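# Insert the peg fully into the block inside the box

## Task

Push the peg completely down into the hole of the block that sits on the floor of the open box.

## Robot and tools

Robot: two arms, left_arm and right_arm, each with six revolute joints and a two-finger gripper. Each arm's base sits on a mounting plate, and both plates hang on one metal frame behind the arms. A 'too close' message treats a plate and its half of the frame as belonging to the arm on it.

Frames: the scene frame has its origin at table-top height, midway between the nominal bases, +z up, +x out over the table, and left_arm on the +y side (image left/right does not match these names). Calibrated bases in the scene frame: left_arm at (+0.014, +0.181, +0.187) m, quat_wxyz (+0.999, -0.036, +0.003, -0.023); right_arm at (-0.043, -0.183, +0.187) m, quat_wxyz (+0.999, +0.036, +0.002, -0.015). Each arm's end_effector_position (metres) and end_effector_quat_wxyz, and its wrist camera pose, are given in that arm's own base frame. Fixed cameras and the table use the scene frame. Printed hand poses can be off by a few centimetres, more at long reach. The gripper's fingers point along its +z, open and close along its y, and end_effector_position is the point between the pads, about 1 cm behind the tips.

Row layout (used by every motion tool): one flat list of 14 numbers covering both arms, even if only one moves: left_arm waist, shoulder, elbow, wrist pitch, wrist yaw, wrist roll, opening, then the same seven for right_arm. Joint numbers are absolute target angles in radians (not offsets), matching the Joint positions readout. Stated ranges per arm: waist -2.618 to 3.054, shoulder 0.000 to 3.142, elbow 0.000 to 3.142, wrist pitch -1.571 to 1.571, wrist yaw -1.571 to 1.571, wrist roll -2.094 to 2.094. A target more than 0.059 rad beyond a stated end, and farther out than the current angle, gets the call refused; true ends may differ by up to 0.059 rad, and a 'joint sent to its limit' line means a joint was clipped at its end. Opening is an absolute command from -1 (closed) to +1 (fully open). Each step, waist/shoulder/elbow targets stay within 0.339 rad of the measured angle and wrist joints within 2.2; targets that would shift a gripper more than 200 mm are scaled back.

Tools:
- execute_actions(actions, cameras): actions is a list of actions; each action is a table of up to 15 rows, each row applied for one 1/30 s step, the last row held to fill 15 steps. An empty list just reports state and images.
- move(target, speed, blend, opening_speed, blocking, cameras): target is one 14-number row or a list of up to 15 rows, all absolute joint angles plus openings. Every joint moves in step along a path, so grippers trace curves; paths take at least 0.5 s, and the whole list shares 10 s. speed is the top rate in rad/s of the joint with farthest to go (0.01 to 12.57, default 0.5), one number or one per target. blend (rad) rounds corners at intermediate targets. opening_speed (0.2 or more, per second on the -1..+1 scale) ramps finger commands. Finger changes in later targets are applied only after everything comes to rest there. blocking=false returns after about 0.5 s while the move continues; a new move replaces it. Paths do not avoid obstacles or the other arm. The result adds a 'move:' line: done, off_target (rest with a joint over 0.035 rad off), moving, held, or fault, plus limits=held if steps were withheld.
- wait(seconds 0 to 10, cameras): lets time pass while holding the last command.
- stop(cameras): brakes a running move.
- zoom_image(camera, region [x0, y0, x1, y1] pixels, at most 504 by 504): enlarges part of the latest image from cam_head_left, cam_head_right, cam_left_wrist or cam_right_wrist (each 672x504).
- read_manual(section): licence texts only.
- finished_scene(scene): ends the current scene, given its number; irreversible. The goal must hold without the robot.

Results: Joint positions and Joint velocities list each arm's joints in the order above (rad, rad/s), ending with finger gap in metres (0.093 fully open) and its rate. 'within noise' means an arm is still. Joint targets shows what joints are driven toward now; resend it to hold still. Tool commands shows present gripper commands; resend the current value to leave a gripper unchanged, because 0 is a real command. Joint torques follow joint order, positive toward larger angles, wrapping at ±28 N m for the first three. Calls with actions also list step readings. 'joint command not followed' means the clearance check altered targets.

Gripping: grip_measured uses the -1..+1 scale; pads meet near -0.94 and are apart by about 0.0208 per millimetre of object width above that. To hold a rigid object firmly, send a number about 0.24 below the reading for its width and keep sending it; release with a value well above that reading. Closing far below in one step briefly squeezes hard.

Avoid: dropping the peg or releasing it while it moves, fast impacts, pressing hard past contact (a far target beyond contact pushes harder), any collision or squeeze between the two arms, anything leaving the table, and long stretched holds that overheat motors (MOTOR HOT at 75 °C, fold-away fault at 90 °C). Loose objects may occasionally be nudged by outside pushes.

Each tool is called after "Emit:" as name([rows], argument=value, ...), one row to a line, values as JSON.

## Session

Emit:
execute_actions(actions=[])

Scene clock: 0.00 s.
left_arm: end_effector_position=(+0.3904, +0.0034, +0.0750) grip_measured=+1.000 end_effector_quat_wxyz=(+0.533, -0.034, +0.845, +0.014) | right_arm: end_effector_position=(+0.3826, -0.0317, +0.0874) grip_measured=+1.000 end_effector_quat_wxyz=(+0.563, +0.077, +0.822, -0.048)
Joint positions: left_arm=[-0.028 1.554 0.413 0.692 -0.086 -0.054 0.093] | right_arm=[-0.016 1.525 0.358 0.792 0.152 0.068 0.093]
Joint velocities: within noise
Joint torques (N m): no reading
Heat: left arm: 32 °C; right arm: 30 °C.
Joint targets: left_arm=[-0.028 1.547 0.422 0.695 -0.086 -0.054] | right_arm=[-0.016 1.516 0.368 0.802 0.152 0.068]
Tool commands: left_gripper/opening=+1.0 right_gripper/opening=+1.0

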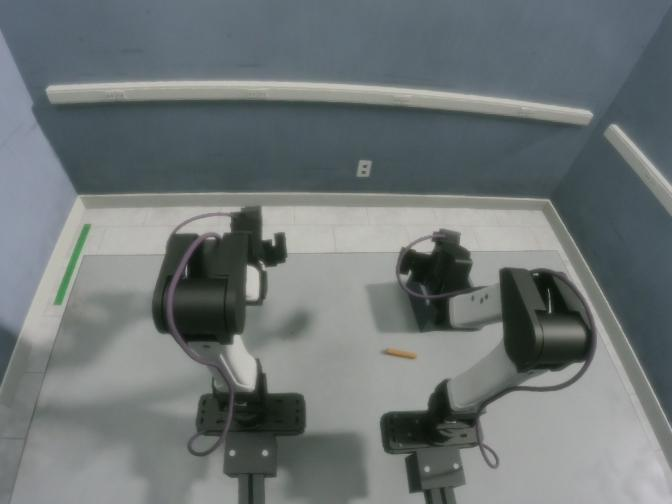

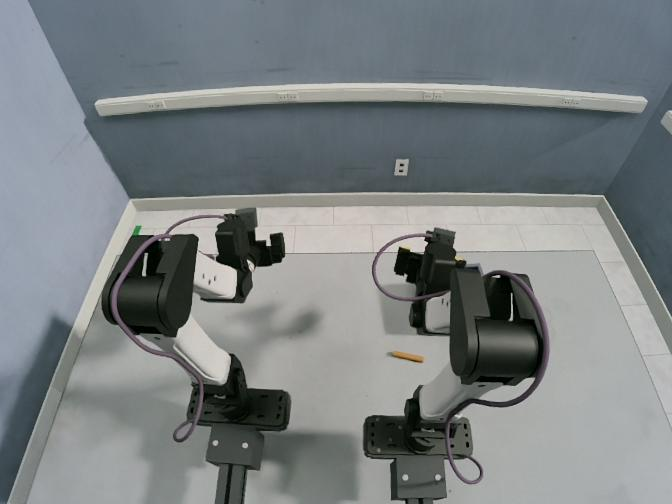

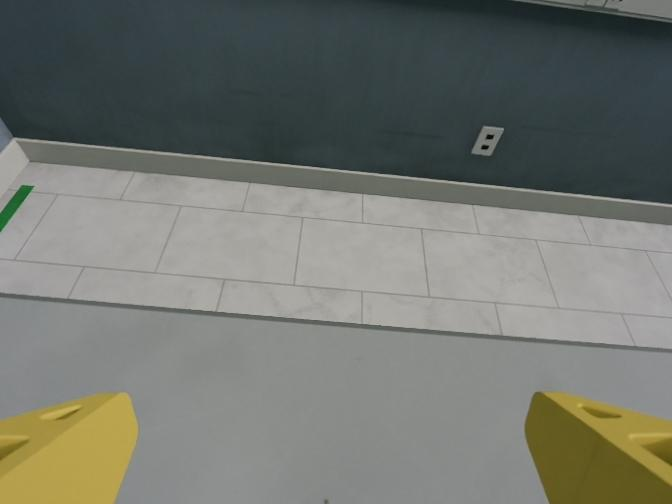

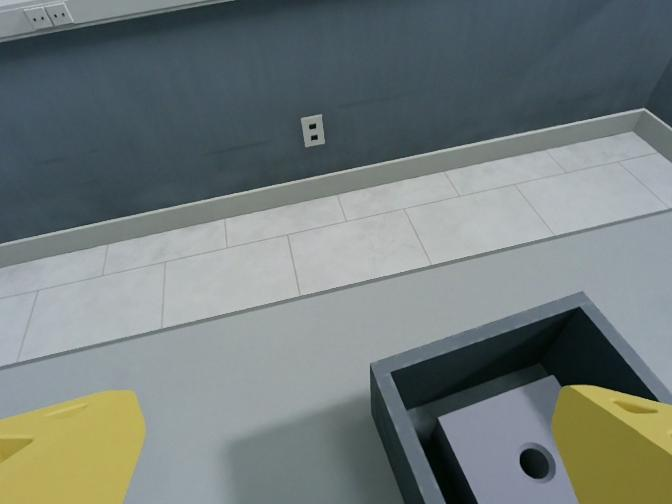

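Emit:
move(target=[-0.028,1.547,0.422,0.695,-0.086,-0.054,1,0.3,1.424,0.85,-0.99,0.07,0,1], speed=1.5)

Scene clock: 27.37 s.
left_arm: end_effector_position=(+0.3904, +0.0034, +0.0750) grip_measured=+1.000 end_effector_quat_wxyz=(+0.533, -0.034, +0.845, +0.014) | right_arm: end_effector_position=(+0.2048, +0.0480, +0.0372) grip_measured=+1.000 end_effector_quat_wxyz=(-0.017, -0.141, +0.989, -0.042)
Joint positions: left_arm=[-0.028 1.554 0.413 0.692 -0.086 -0.054 0.093] | right_arm=[0.293 1.449 0.816 -0.983 0.078 0.011 0.093]
Joint velocities: within noise
Joint torques (N m): left_arm=[0.01 -4.63 5.89 2.2 -0.01 -0.05] | right_arm=[1.14 -6.42 10.04 0.06 -0.02 -0.09]
Heat: left arm: 33 °C; right arm: 32 °C.
Joint targets: left_arm=[-0.028 1.547 0.422 0.695 -0.086 -0.054] | right_arm=[0.300 1.424 0.850 -0.990 0.070 0.000]
move: done

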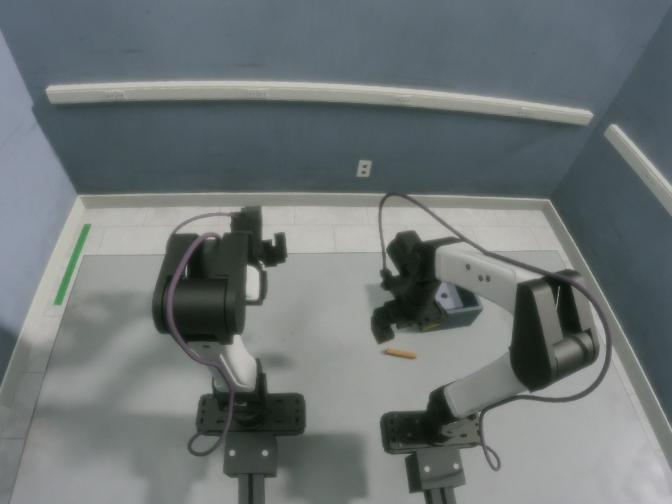

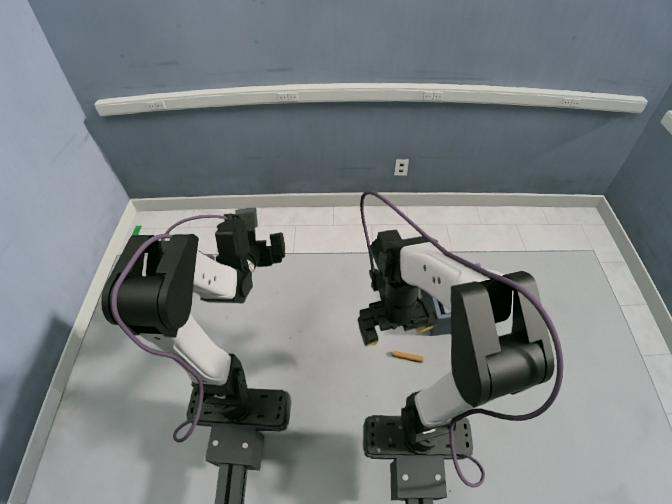

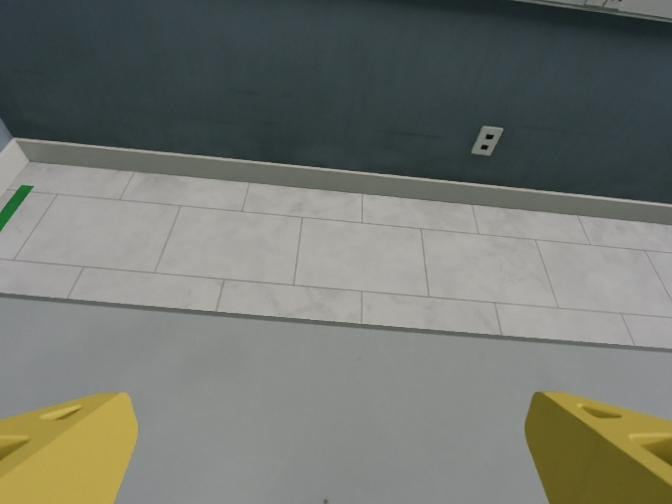

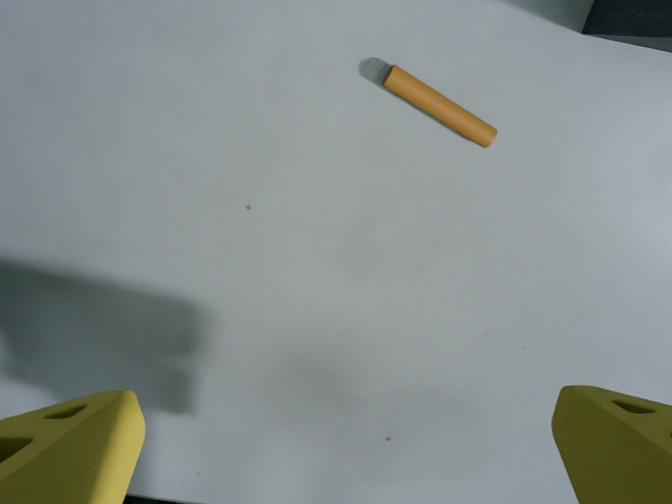

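Emit:
move(target=[-0.028,1.547,0.422,0.695,-0.086,-0.054,1,-0.38,2.136,1.722,-1.157,0.07,0,1], speed=1.5)

Emit:
zoom_image(camera="cam_head_left", region=[340, 200, 560, 400])

Scene clock: 62.90 s.
left_arm: end_effector_position=(+0.3904, +0.0034, +0.0750) grip_measured=+1.000 end_effector_quat_wxyz=(+0.533, -0.034, +0.845, +0.014) | right_arm: end_effector_position=(+0.3683, -0.1627, +0.0467) grip_measured=+1.000 end_effector_quat_wxyz=(-0.014, +0.196, +0.980, -0.034)
Joint positions: left_arm=[-0.028 1.554 0.413 0.692 -0.086 -0.054 0.093] | right_arm=[-0.386 2.125 1.687 -1.149 0.073 0.01 0.093]
Joint velocities: within noise
Joint torques (N m): left_arm=[0.03 -4.6 5.89 2.2 -0.01 -0.05] | right_arm=[1.32 -9.87 10.24 -0.01 0 -0.09]
Heat: left arm: 33 °C; right arm: 35 °C.
Joint targets: left_arm=[-0.028 1.547 0.422 0.695 -0.086 -0.054] | right_arm=[-0.380 2.136 1.722 -1.157 0.070 0.000]
move: done

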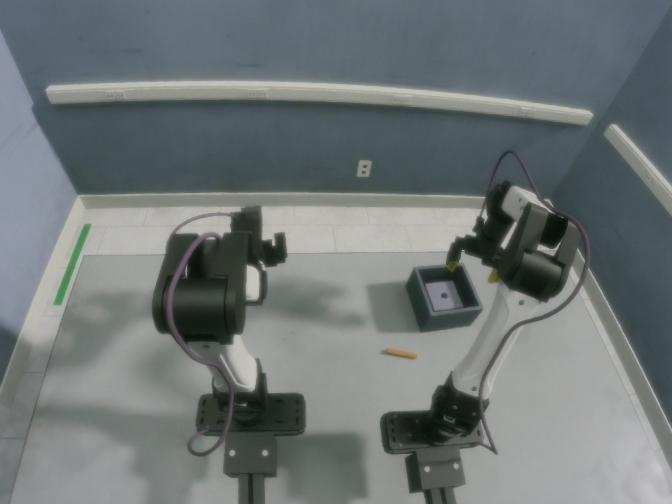

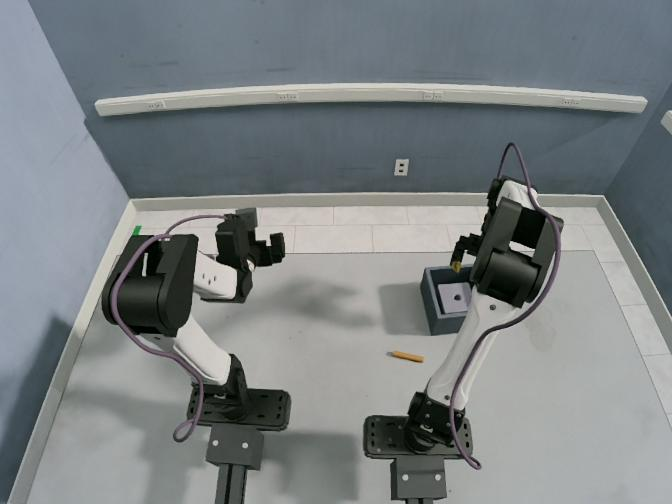

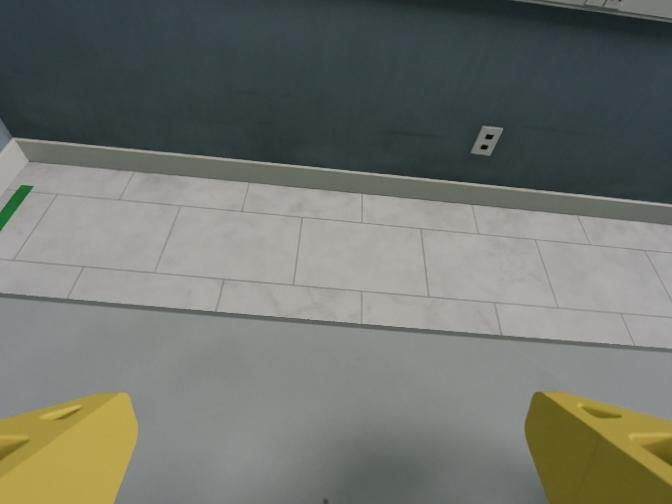

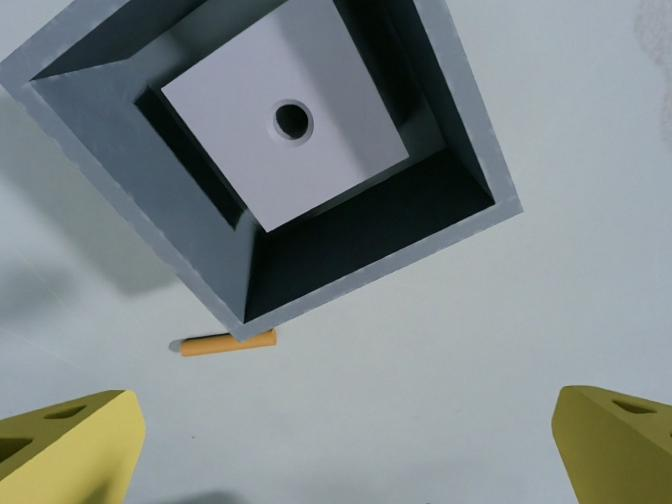

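Scaled by 2.291.

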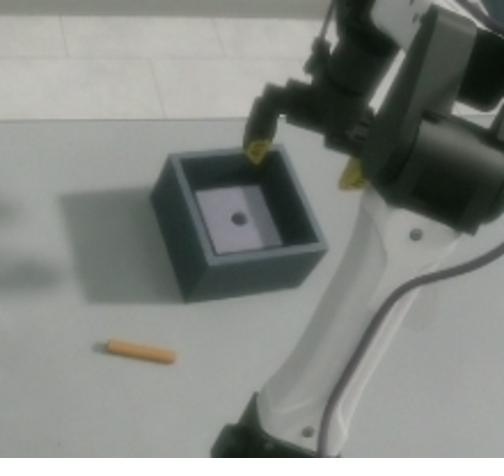

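Emit:
move(target=[-0.028,1.547,0.422,0.695,-0.086,-0.054,1,-0.602,2.2,0.91,-0.581,-0.662,-2.05,1], speed=1.2)

Scene clock: 146.67 s.
left_arm: end_effector_position=(+0.3904, +0.0034, +0.0750) grip_measured=+1.000 end_effector_quat_wxyz=(+0.533, -0.034, +0.845, +0.014) | right_arm: end_effector_position=(+0.2878, -0.0892, -0.0852) grip_measured=+1.000 end_effector_quat_wxyz=(+0.279, -0.595, +0.743, +0.127)
Joint positions: left_arm=[-0.028 1.554 0.413 0.692 -0.086 -0.054 0.093] | right_arm=[-0.629 2.159 0.949 -0.474 -0.615 -2.014 0.093]
Joint velocities: within noise
Joint torques (N m): left_arm=[0.05 -4.63 5.91 2.2 -0.01 -0.06] | right_arm=[2.97 -4.6 -0.29 -1.27 -0.81 -0.36]
Heat: left arm: 35 °C; right arm: 40 °C.
Joint targets: left_arm=[-0.028 1.547 0.422 0.695 -0.086 -0.054] | right_arm=[-0.602 2.200 0.910 -0.581 -0.662 -2.050]
move: off_target (right_arm); right_arm: the wrist pitch is farthest, 0.107 rad from its target

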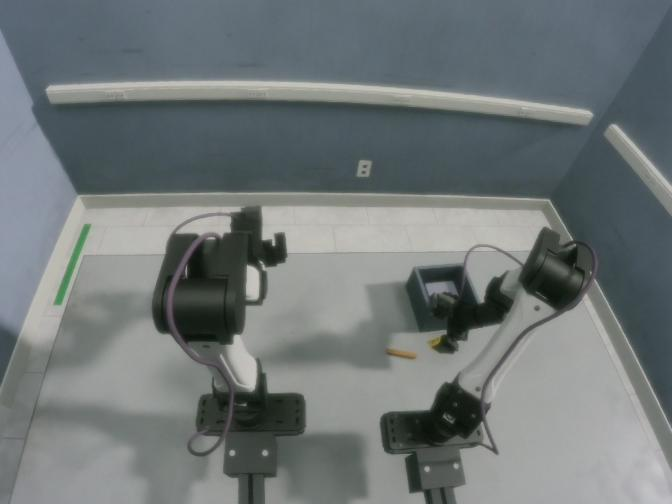

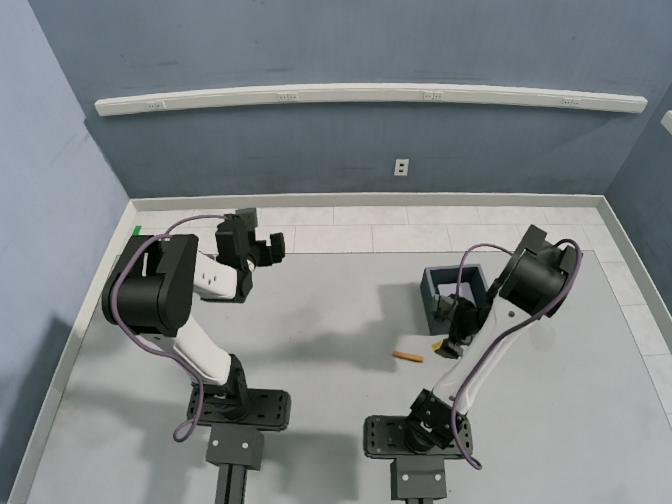

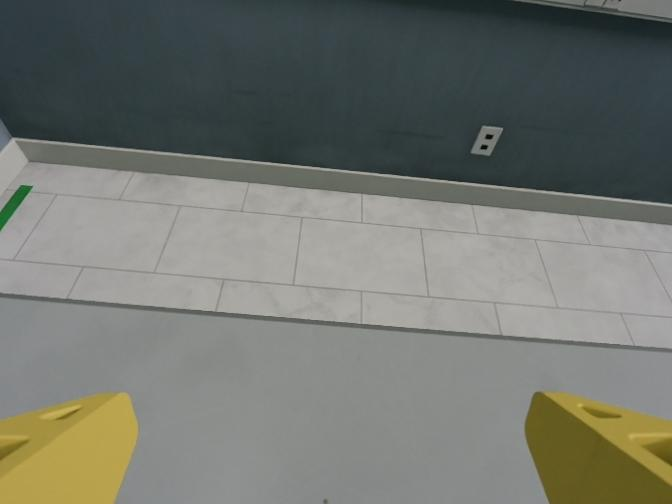

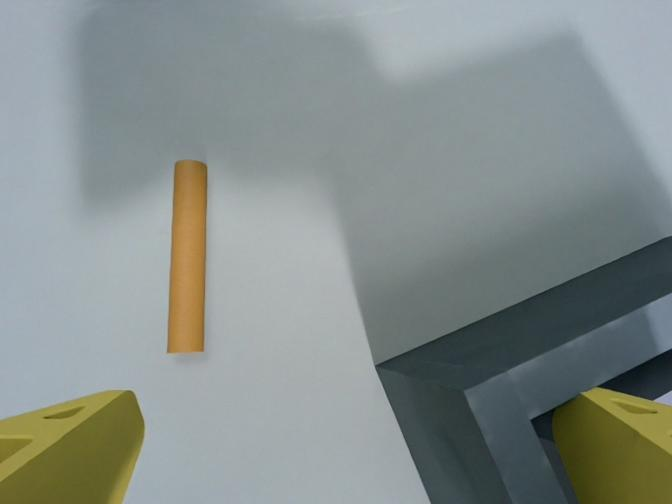

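Emit:
move(target=[-0.028,1.547,0.422,0.695,-0.086,-0.054,1,-0.629,1.92,0.93,-0.7,-0.615,-2.014,1], speed=0.8)

Scene clock: 152.03 s.
left_arm: end_effector_position=(+0.3904, +0.0034, +0.0750) grip_measured=+1.000 end_effector_quat_wxyz=(+0.533, -0.034, +0.845, +0.014) | right_arm: end_effector_position=(+0.2750, -0.0815, -0.0273) grip_measured=+1.000 end_effector_quat_wxyz=(+0.273, -0.595, +0.745, +0.132)
Joint positions: left_arm=[-0.028 1.554 0.413 0.692 -0.086 -0.054 0.093] | right_arm=[-0.628 1.944 0.933 -0.687 -0.604 -2.015 0.093]
Joint velocities: within noise
Joint torques (N m): left_arm=[-0.02 -4.59 5.9 2.2 0 -0.06] | right_arm=[0.42 -9.84 4.37 -0.39 -0.46 0.07]
Heat: left arm: 35 °C; right arm: 39 °C.
Joint targets: left_arm=[-0.028 1.547 0.422 0.695 -0.086 -0.054] | right_arm=[-0.629 1.920 0.930 -0.700 -0.615 -2.014]
move: done

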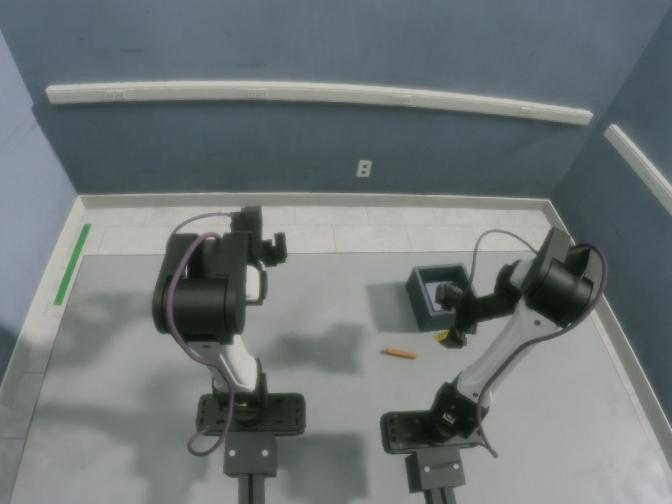

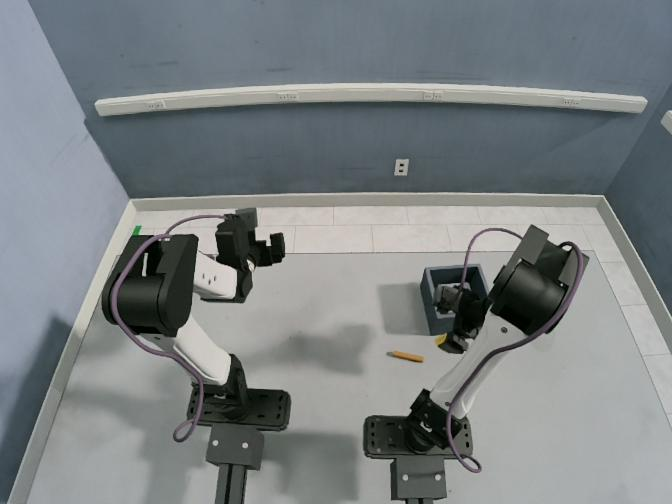

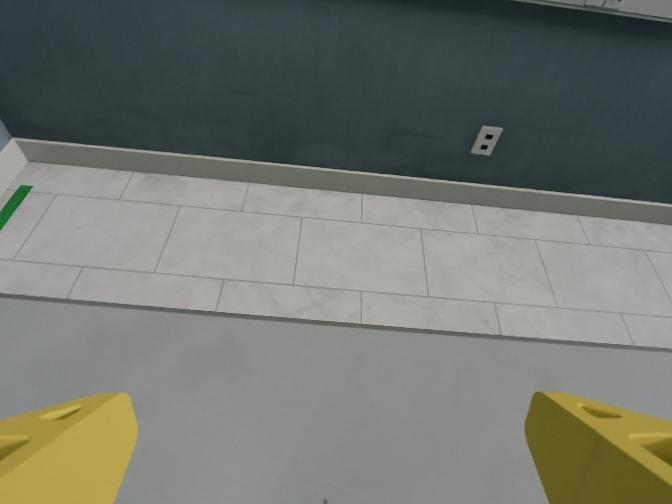

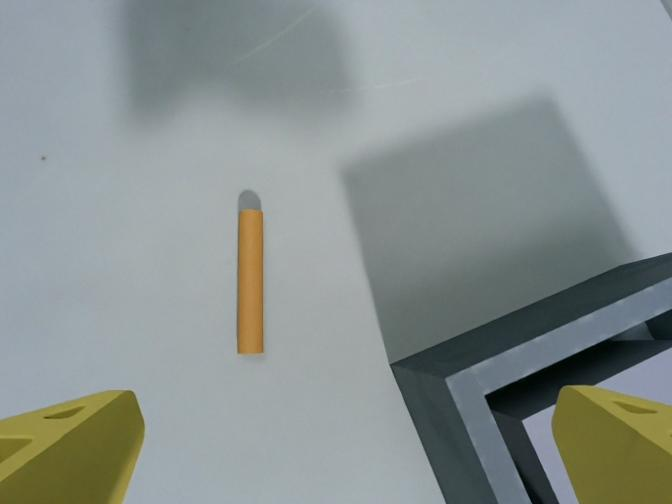

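Emit:
move([
  [-0.028,1.547,0.422,0.695,-0.086,-0.054,1,-0.621,2.1,0.94,-0.58,-0.661,-2.06,-0.1],
  [-0.028,1.547,0.422,0.695,-0.086,-0.054,1,-0.621,2.363,0.925,-0.409,-0.661,-2.06,-0.1],
], speed=0.8)

Scene clock: 165.83 s.
left_arm: end_effector_position=(+0.3904, +0.0034, +0.0750) grip_measured=+1.000 end_effector_quat_wxyz=(+0.533, -0.034, +0.845, +0.014) | right_arm: end_effector_position=(+0.2587, -0.0627, -0.1343) grip_measured=-0.098 end_effector_quat_wxyz=(+0.276, -0.580, +0.740, +0.197)
Joint positions: left_arm=[-0.028 1.554 0.413 0.692 -0.086 -0.054 0.093] | right_arm=[-0.628 2.357 0.933 -0.419 -0.645 -2.049 0.04]
Joint velocities: within noise
Joint torques (N m): left_arm=[-0.02 -4.56 5.93 2.2 -0.01 -0.05] | right_arm=[1.2 -7.79 1.21 -0.43 -0.52 -0.08]
Heat: left arm: 35 °C; right arm: 39 °C.
Joint targets: left_arm=[-0.028 1.547 0.422 0.695 -0.086 -0.054] | right_arm=[-0.621 2.363 0.925 -0.409 -0.661 -2.060]
move: done

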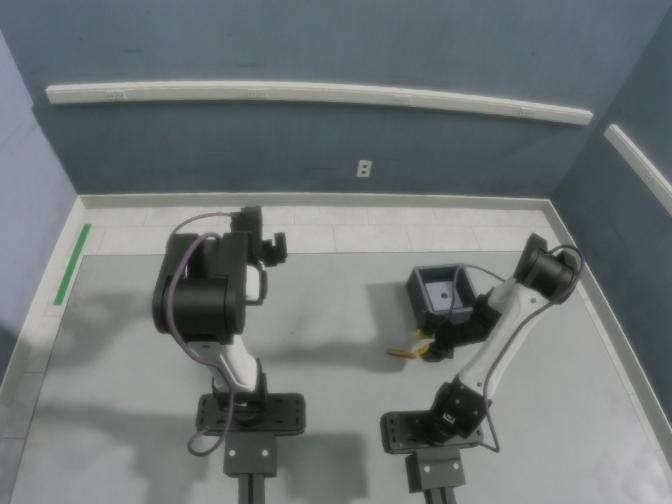

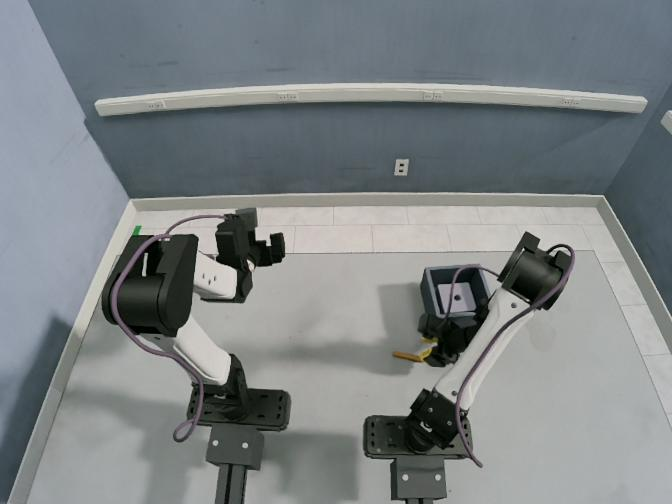

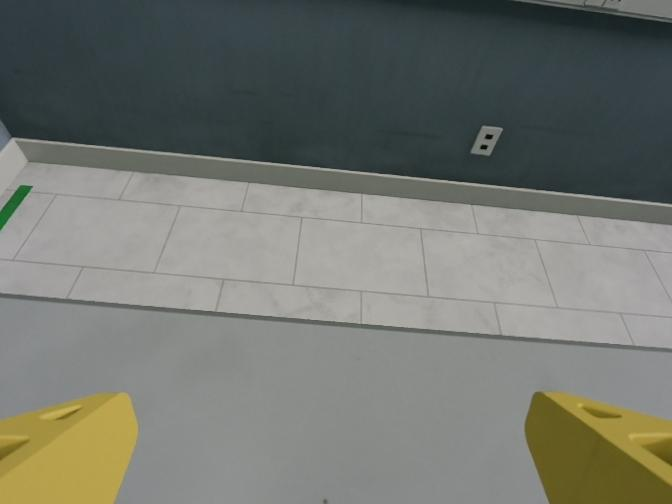

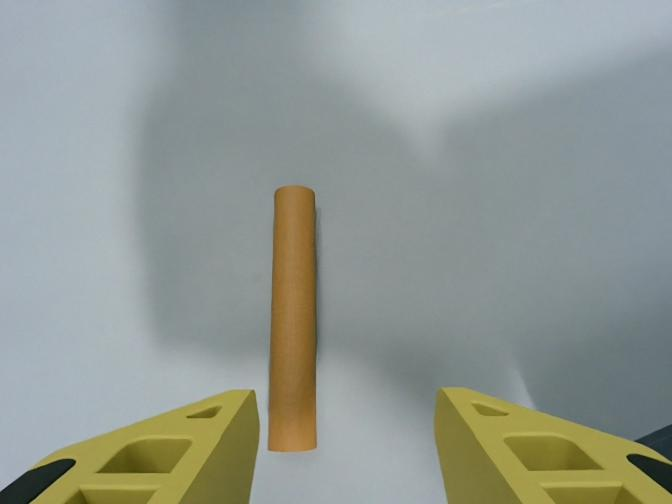

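Emit:
move(target=[-0.028,1.547,0.422,0.695,-0.086,-0.054,1,-0.606,2.488,0.888,-0.262,-0.661,-2.06,-0.1], speed=0.3)

Scene clock: 173.67 s.
left_arm: end_effector_position=(+0.3904, +0.0034, +0.0750) grip_measured=+1.000 end_effector_quat_wxyz=(+0.533, -0.034, +0.845, +0.014) | right_arm: end_effector_position=(+0.2414, -0.0460, -0.1687) grip_measured=-0.098 end_effector_quat_wxyz=(+0.272, -0.581, +0.737, +0.211)
Joint positions: left_arm=[-0.028 1.554 0.413 0.692 -0.086 -0.054 0.093] | right_arm=[-0.614 2.477 0.894 -0.284 -0.647 -2.049 0.04]
Joint velocities: within noise
Joint torques (N m): left_arm=[-0.01 -4.57 5.9 2.2 0 -0.05] | right_arm=[1.22 -7.15 0.54 -0.34 -0.51 -0.05]
Heat: left arm: 35 °C; right arm: 38 °C.
Joint targets: left_arm=[-0.028 1.547 0.422 0.695 -0.086 -0.054] | right_arm=[-0.606 2.488 0.888 -0.262 -0.661 -2.060]
move: done

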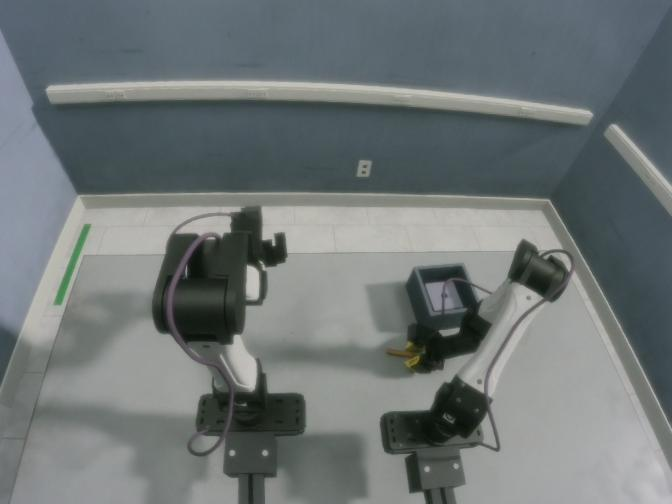

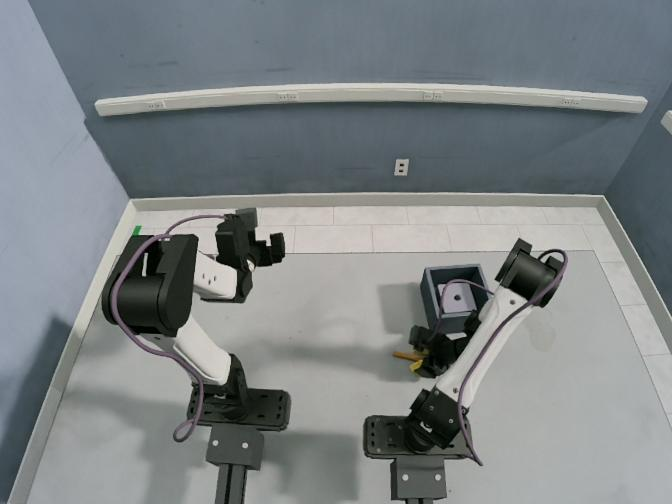

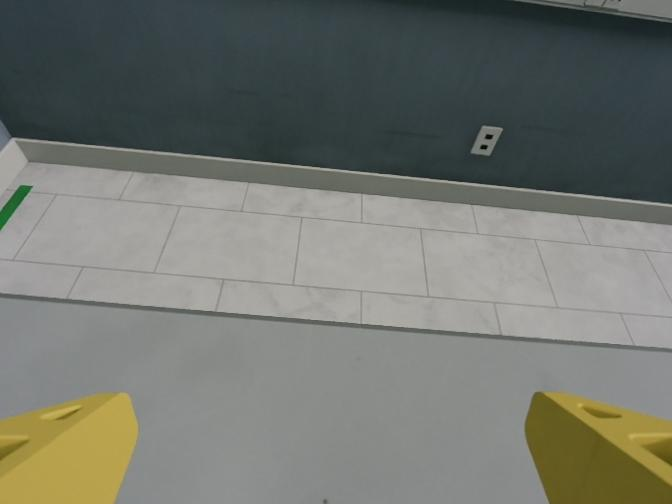

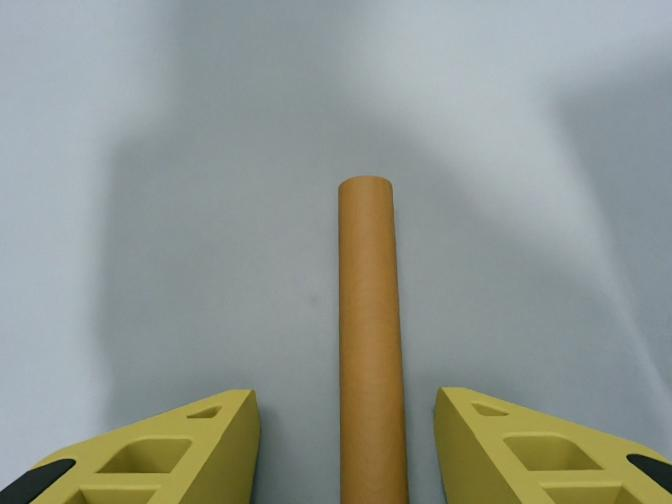

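Emit:
move(target=[-0.028,1.547,0.422,0.695,-0.086,-0.054,1,-0.62,2.492,0.888,-0.262,-0.661,-2.06,-0.95], speed=0.3, opening_speed=0.6, cameras=["cam_right_wrist"])

Scene clock: 178.33 s.
left_arm: end_effector_position=(+0.3904, +0.0034, +0.0750) grip_measured=+1.000 end_effector_quat_wxyz=(+0.533, -0.034, +0.845, +0.014) | right_arm: end_effector_position=(+0.2456, -0.0476, -0.1692) grip_measured=-0.791 end_effector_quat_wxyz=(+0.279, -0.584, +0.735, +0.202)
Joint positions: left_arm=[-0.028 1.554 0.413 0.692 -0.086 -0.054 0.093] | right_arm=[-0.614 2.477 0.894 -0.263 -0.655 -2.05 0.007]
Joint velocities: within noise
Joint torques (N m): left_arm=[-0.01 -4.59 5.96 2.2 0 -0.05] | right_arm=[-0.09 -6.82 0.49 -0.52 -0.43 -0.06]
Heat: left arm: 35 °C; right arm: 37 °C.
Joint targets: left_arm=[-0.028 1.547 0.422 0.695 -0.086 -0.054] | right_arm=[-0.620 2.492 0.888 -0.262 -0.661 -2.060]
move: done
Images, in order (width x height): cam_right_wrist 672x504.

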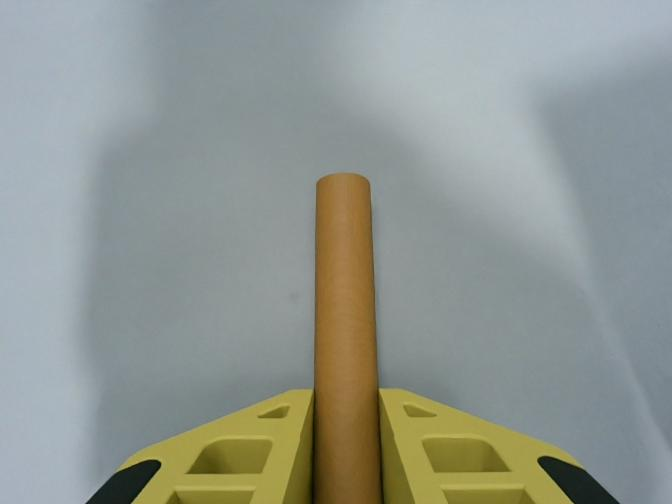

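Emit:
move([
  [-0.028,1.547,0.422,0.695,-0.086,-0.054,1,-0.62,2.1,0.9,-0.65,-0.661,-2.06,-0.95],
  [-0.028,1.547,0.422,0.695,-0.086,-0.054,1,-0.5,1.85,1.1,-1.0,-0.3,-1.0,-0.95],
  [-0.028,1.547,0.422,0.695,-0.086,-0.054,1,-0.381,2.15,1.51,-0.915,0.07,0,-0.95],
], speed=1.0, blend=0.1)

Scene clock: 227.27 s.
left_arm: end_effector_position=(+0.3904, +0.0034, +0.0750) grip_measured=+1.000 end_effector_quat_wxyz=(+0.533, -0.034, +0.845, +0.014) | right_arm: end_effector_position=(+0.3551, -0.1564, -0.0078) grip_measured=-0.807 end_effector_quat_wxyz=(-0.014, +0.186, +0.982, -0.029)
Joint positions: left_arm=[-0.028 1.554 0.413 0.692 -0.086 -0.054 0.093] | right_arm=[-0.387 2.135 1.477 -0.929 0.063 -0.013 0.006]
Joint velocities: within noise
Joint torques (N m): left_arm=[-0.05 -4.62 5.87 2.19 -0.01 -0.05] | right_arm=[1.32 -9.07 9.69 0.23 0.11 0.2]
Heat: left arm: 36 °C; right arm: 36 °C.
Joint targets: left_arm=[-0.028 1.547 0.422 0.695 -0.086 -0.054] | right_arm=[-0.381 2.150 1.510 -0.915 0.070 0.000]
move: done

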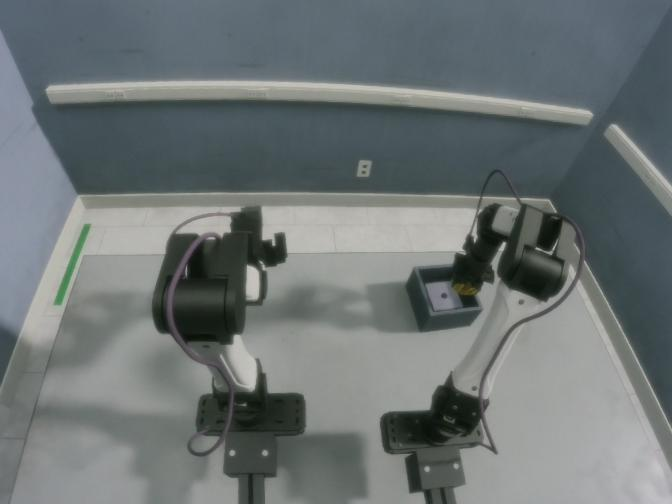

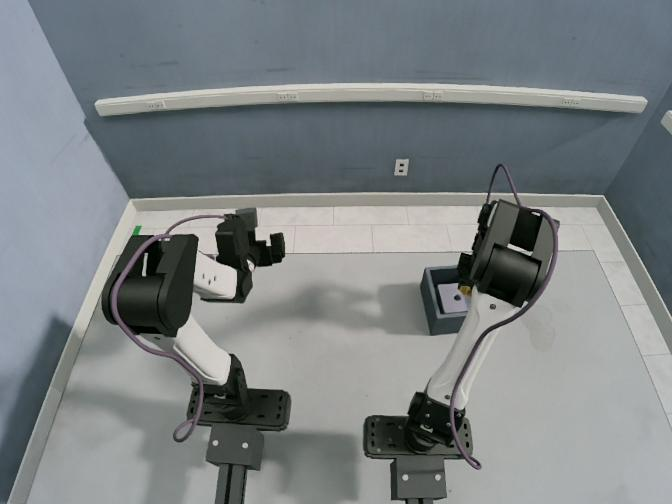

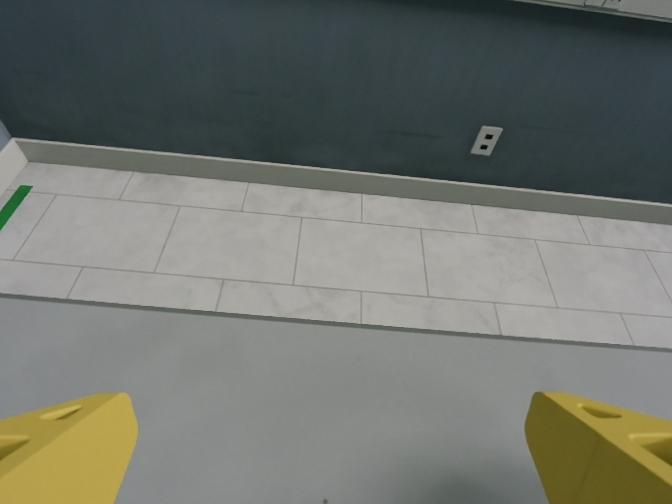

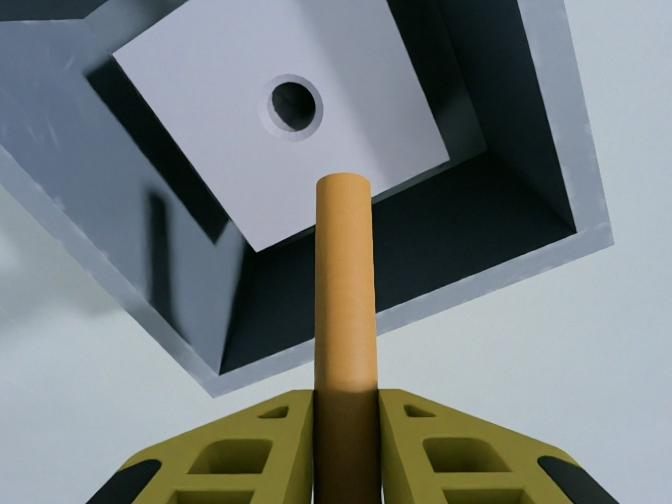

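Emit:
move(target=[-0.028,1.547,0.422,0.695,-0.086,-0.054,1,-0.332,2.242,1.514,-0.827,0.07,0,-0.95], speed=0.5, cameras=["cam_right_wrist"])

Scene clock: 239.97 s.
left_arm: end_effector_position=(+0.3904, +0.0034, +0.0750) grip_measured=+1.000 end_effector_quat_wxyz=(+0.533, -0.034, +0.845, +0.014) | right_arm: end_effector_position=(+0.3709, -0.1410, -0.0432) grip_measured=-0.807 end_effector_quat_wxyz=(-0.017, +0.161, +0.986, -0.030)
Joint positions: left_arm=[-0.028 1.554 0.413 0.692 -0.086 -0.054 0.093] | right_arm=[-0.336 2.232 1.482 -0.844 0.065 -0.012 0.006]
Joint velocities: within noise
Joint torques (N m): left_arm=[-0.03 -4.6 5.87 2.18 0 -0.06] | right_arm=[1.11 -9.95 9.25 0.23 0.08 0.21]
Heat: left arm: 36 °C; right arm: 37 °C.
Joint targets: left_arm=[-0.028 1.547 0.422 0.695 -0.086 -0.054] | right_arm=[-0.332 2.242 1.514 -0.827 0.070 0.000]
move: done
Images, in order (width x height): cam_right_wrist 672x504.

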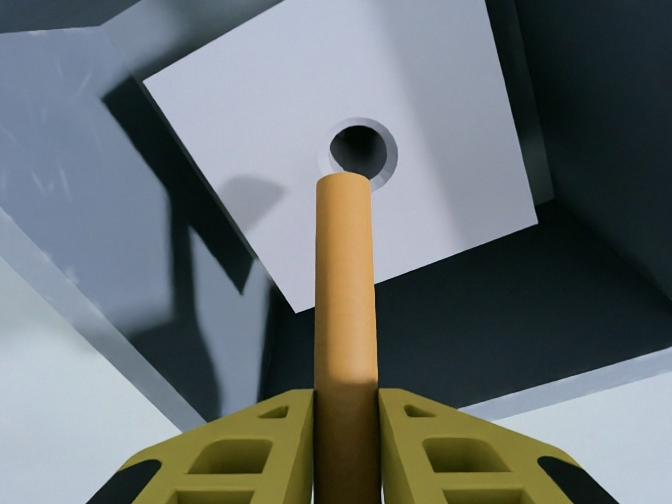

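Emit:
move(target=[-0.028,1.547,0.422,0.695,-0.086,-0.054,1,-0.341,2.290,1.518,-0.782,0.07,0,-0.95], speed=0.2, cameras=["cam_right_wrist"])

Scene clock: 250.70 s.
left_arm: end_effector_position=(+0.3904, +0.0034, +0.0750) grip_measured=+1.000 end_effector_quat_wxyz=(+0.533, -0.034, +0.845, +0.014) | right_arm: end_effector_position=(+0.3742, -0.1421, -0.0602) grip_measured=-0.807 end_effector_quat_wxyz=(-0.017, +0.161, +0.986, -0.030)
Joint positions: left_arm=[-0.028 1.554 0.413 0.692 -0.086 -0.054 0.093] | right_arm=[-0.336 2.276 1.482 -0.8 0.065 -0.012 0.006]
Joint velocities: within noise
Joint torques (N m): left_arm=[-0.01 -4.56 5.9 2.2 -0.01 -0.06] | right_arm=[0.39 -9.81 9.48 0.25 0.1 0.2]
Heat: left arm: 36 °C; right arm: 38 °C.
Joint targets: left_arm=[-0.028 1.547 0.422 0.695 -0.086 -0.054] | right_arm=[-0.341 2.290 1.518 -0.782 0.070 0.000]
move: off_target (right_arm); right_arm: the elbow is farthest, 0.036 rad from its target
Images, in order (width x height): cam_right_wrist 672x504.

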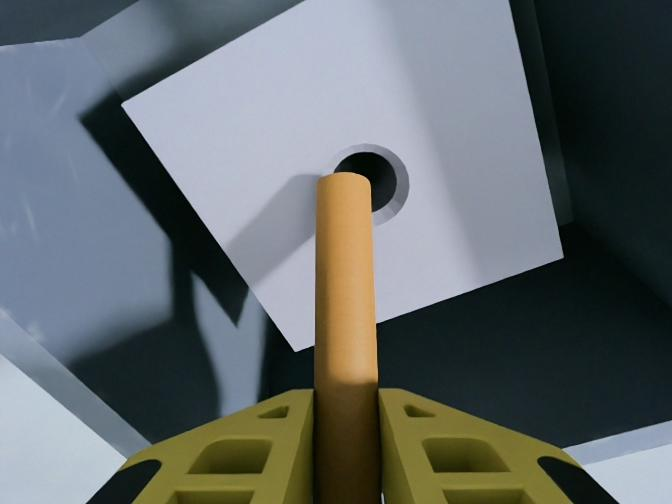

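Emit:
move([
  [-0.028,1.547,0.422,0.695,-0.086,-0.054,1,-0.363,2.286,1.514,-0.782,0.07,0,-0.95],
  [-0.028,1.547,0.422,0.695,-0.086,-0.054,1,-0.363,2.308,1.504,-0.750,0.07,0,-0.95],
], speed=0.2, cameras=["cam_right_wrist"])

Scene clock: 266.83 s.
left_arm: end_effector_position=(+0.3904, +0.0034, +0.0750) grip_measured=+1.000 end_effector_quat_wxyz=(+0.533, -0.034, +0.845, +0.014) | right_arm: end_effector_position=(+0.3738, -0.1511, -0.0649) grip_measured=-0.807 end_effector_quat_wxyz=(-0.013, +0.172, +0.985, -0.028)
Joint positions: left_arm=[-0.028 1.554 0.413 0.692 -0.086 -0.054 0.093] | right_arm=[-0.359 2.288 1.482 -0.779 0.061 -0.012 0.006]
Joint velocities: within noise
Joint torques (N m): left_arm=[0.02 -4.59 5.89 2.21 -0.01 -0.05] | right_arm=[0.61 -9.29 8.13 0.35 0.13 0.2]
Heat: left arm: 37 °C; right arm: 40 °C.
Joint targets: left_arm=[-0.028 1.547 0.422 0.695 -0.086 -0.054] | right_arm=[-0.363 2.308 1.504 -0.750 0.070 0.000]
move: done
Images, in order (width x height): cam_right_wrist 672x504.

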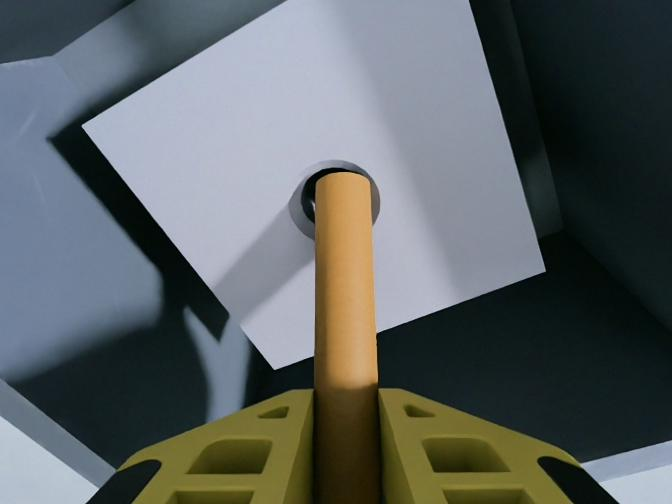

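Emit:
move(target=[-0.028,1.547,0.422,0.695,-0.086,-0.054,1,-0.350,2.313,1.472,-0.715,0.07,0,-0.95], speed=0.1, cameras=["cam_right_wrist"])

Scene clock: 272.27 s.
left_arm: end_effector_position=(+0.3904, +0.0034, +0.0750) grip_measured=+1.000 end_effector_quat_wxyz=(+0.533, -0.034, +0.845, +0.014) | right_arm: end_effector_position=(+0.3768, -0.1497, -0.0661) grip_measured=-0.807 end_effector_quat_wxyz=(-0.008, +0.170, +0.985, -0.029)
Joint positions: left_arm=[-0.028 1.554 0.413 0.692 -0.086 -0.054 0.093] | right_arm=[-0.354 2.291 1.482 -0.767 0.06 -0.012 0.006]
Joint velocities: within noise
Joint torques (N m): left_arm=[0.02 -4.57 5.91 2.2 -0.02 -0.04] | right_arm=[1.28 -9.32 4.78 0.63 0.16 0.22]
Heat: left arm: 37 °C; right arm: 40 °C.
Joint targets: left_arm=[-0.028 1.547 0.422 0.695 -0.086 -0.054] | right_arm=[-0.350 2.313 1.472 -0.715 0.070 0.000]
move: off_target (right_arm); right_arm: the wrist pitch is farthest, 0.052 rad from its target
Images, in order (width x height): cam_right_wrist 672x504.

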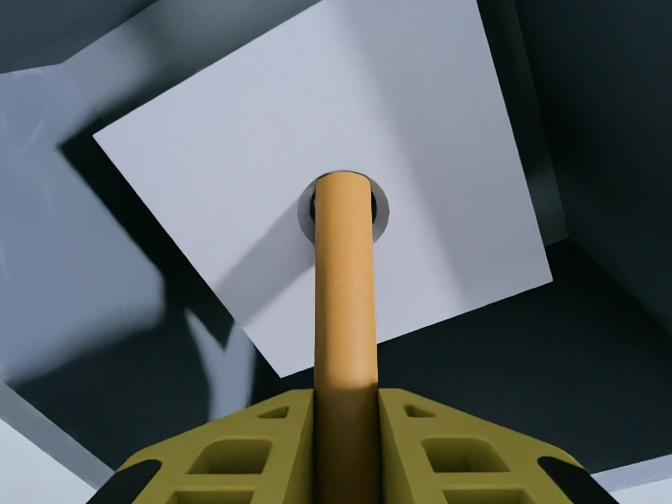

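Emit:
move([
  [-0.028,1.547,0.422,0.695,-0.086,-0.054,1,-0.350,2.325,1.594,-0.830,0.07,0,-0.76],
  [-0.028,1.547,0.422,0.695,-0.086,-0.054,1,-0.350,2.368,1.696,-0.889,0.07,0,-0.76],
], speed=0.15, cameras=["cam_right_wrist","cam_head_left"])

Scene clock: 282.47 s.
left_arm: end_effector_position=(+0.3904, +0.0034, +0.0750) grip_measured=+1.000 end_effector_quat_wxyz=(+0.533, -0.034, +0.845, +0.014) | right_arm: end_effector_position=(+0.4032, -0.1601, -0.0496) grip_measured=-0.756 end_effector_quat_wxyz=(-0.005, +0.170, +0.985, -0.031)
Joint positions: left_arm=[-0.028 1.554 0.413 0.692 -0.086 -0.054 0.093] | right_arm=[-0.354 2.35 1.664 -0.882 0.063 -0.012 0.009]
Joint velocities: within noise
Joint torques (N m): left_arm=[-0.01 -4.59 5.93 2.19 -0.01 -0.06] | right_arm=[1.17 -10.35 9.61 0.06 0.08 0.16]
Heat: left arm: 37 °C; right arm: 40 °C.
Joint targets: left_arm=[-0.028 1.547 0.422 0.695 -0.086 -0.054] | right_arm=[-0.350 2.368 1.696 -0.889 0.070 0.000]
move: done
Images, in order (width x height): cam_head_left 672x504, cam_right_wrist 672x504.

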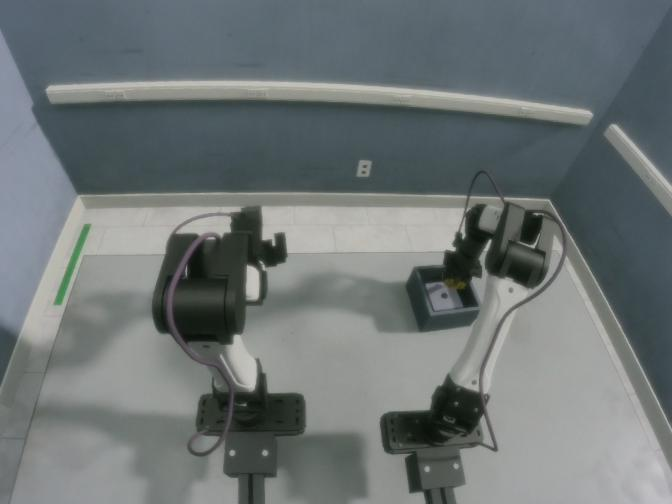

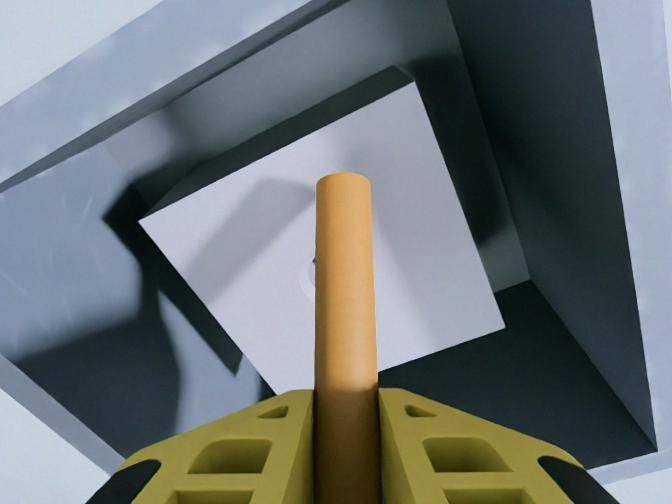

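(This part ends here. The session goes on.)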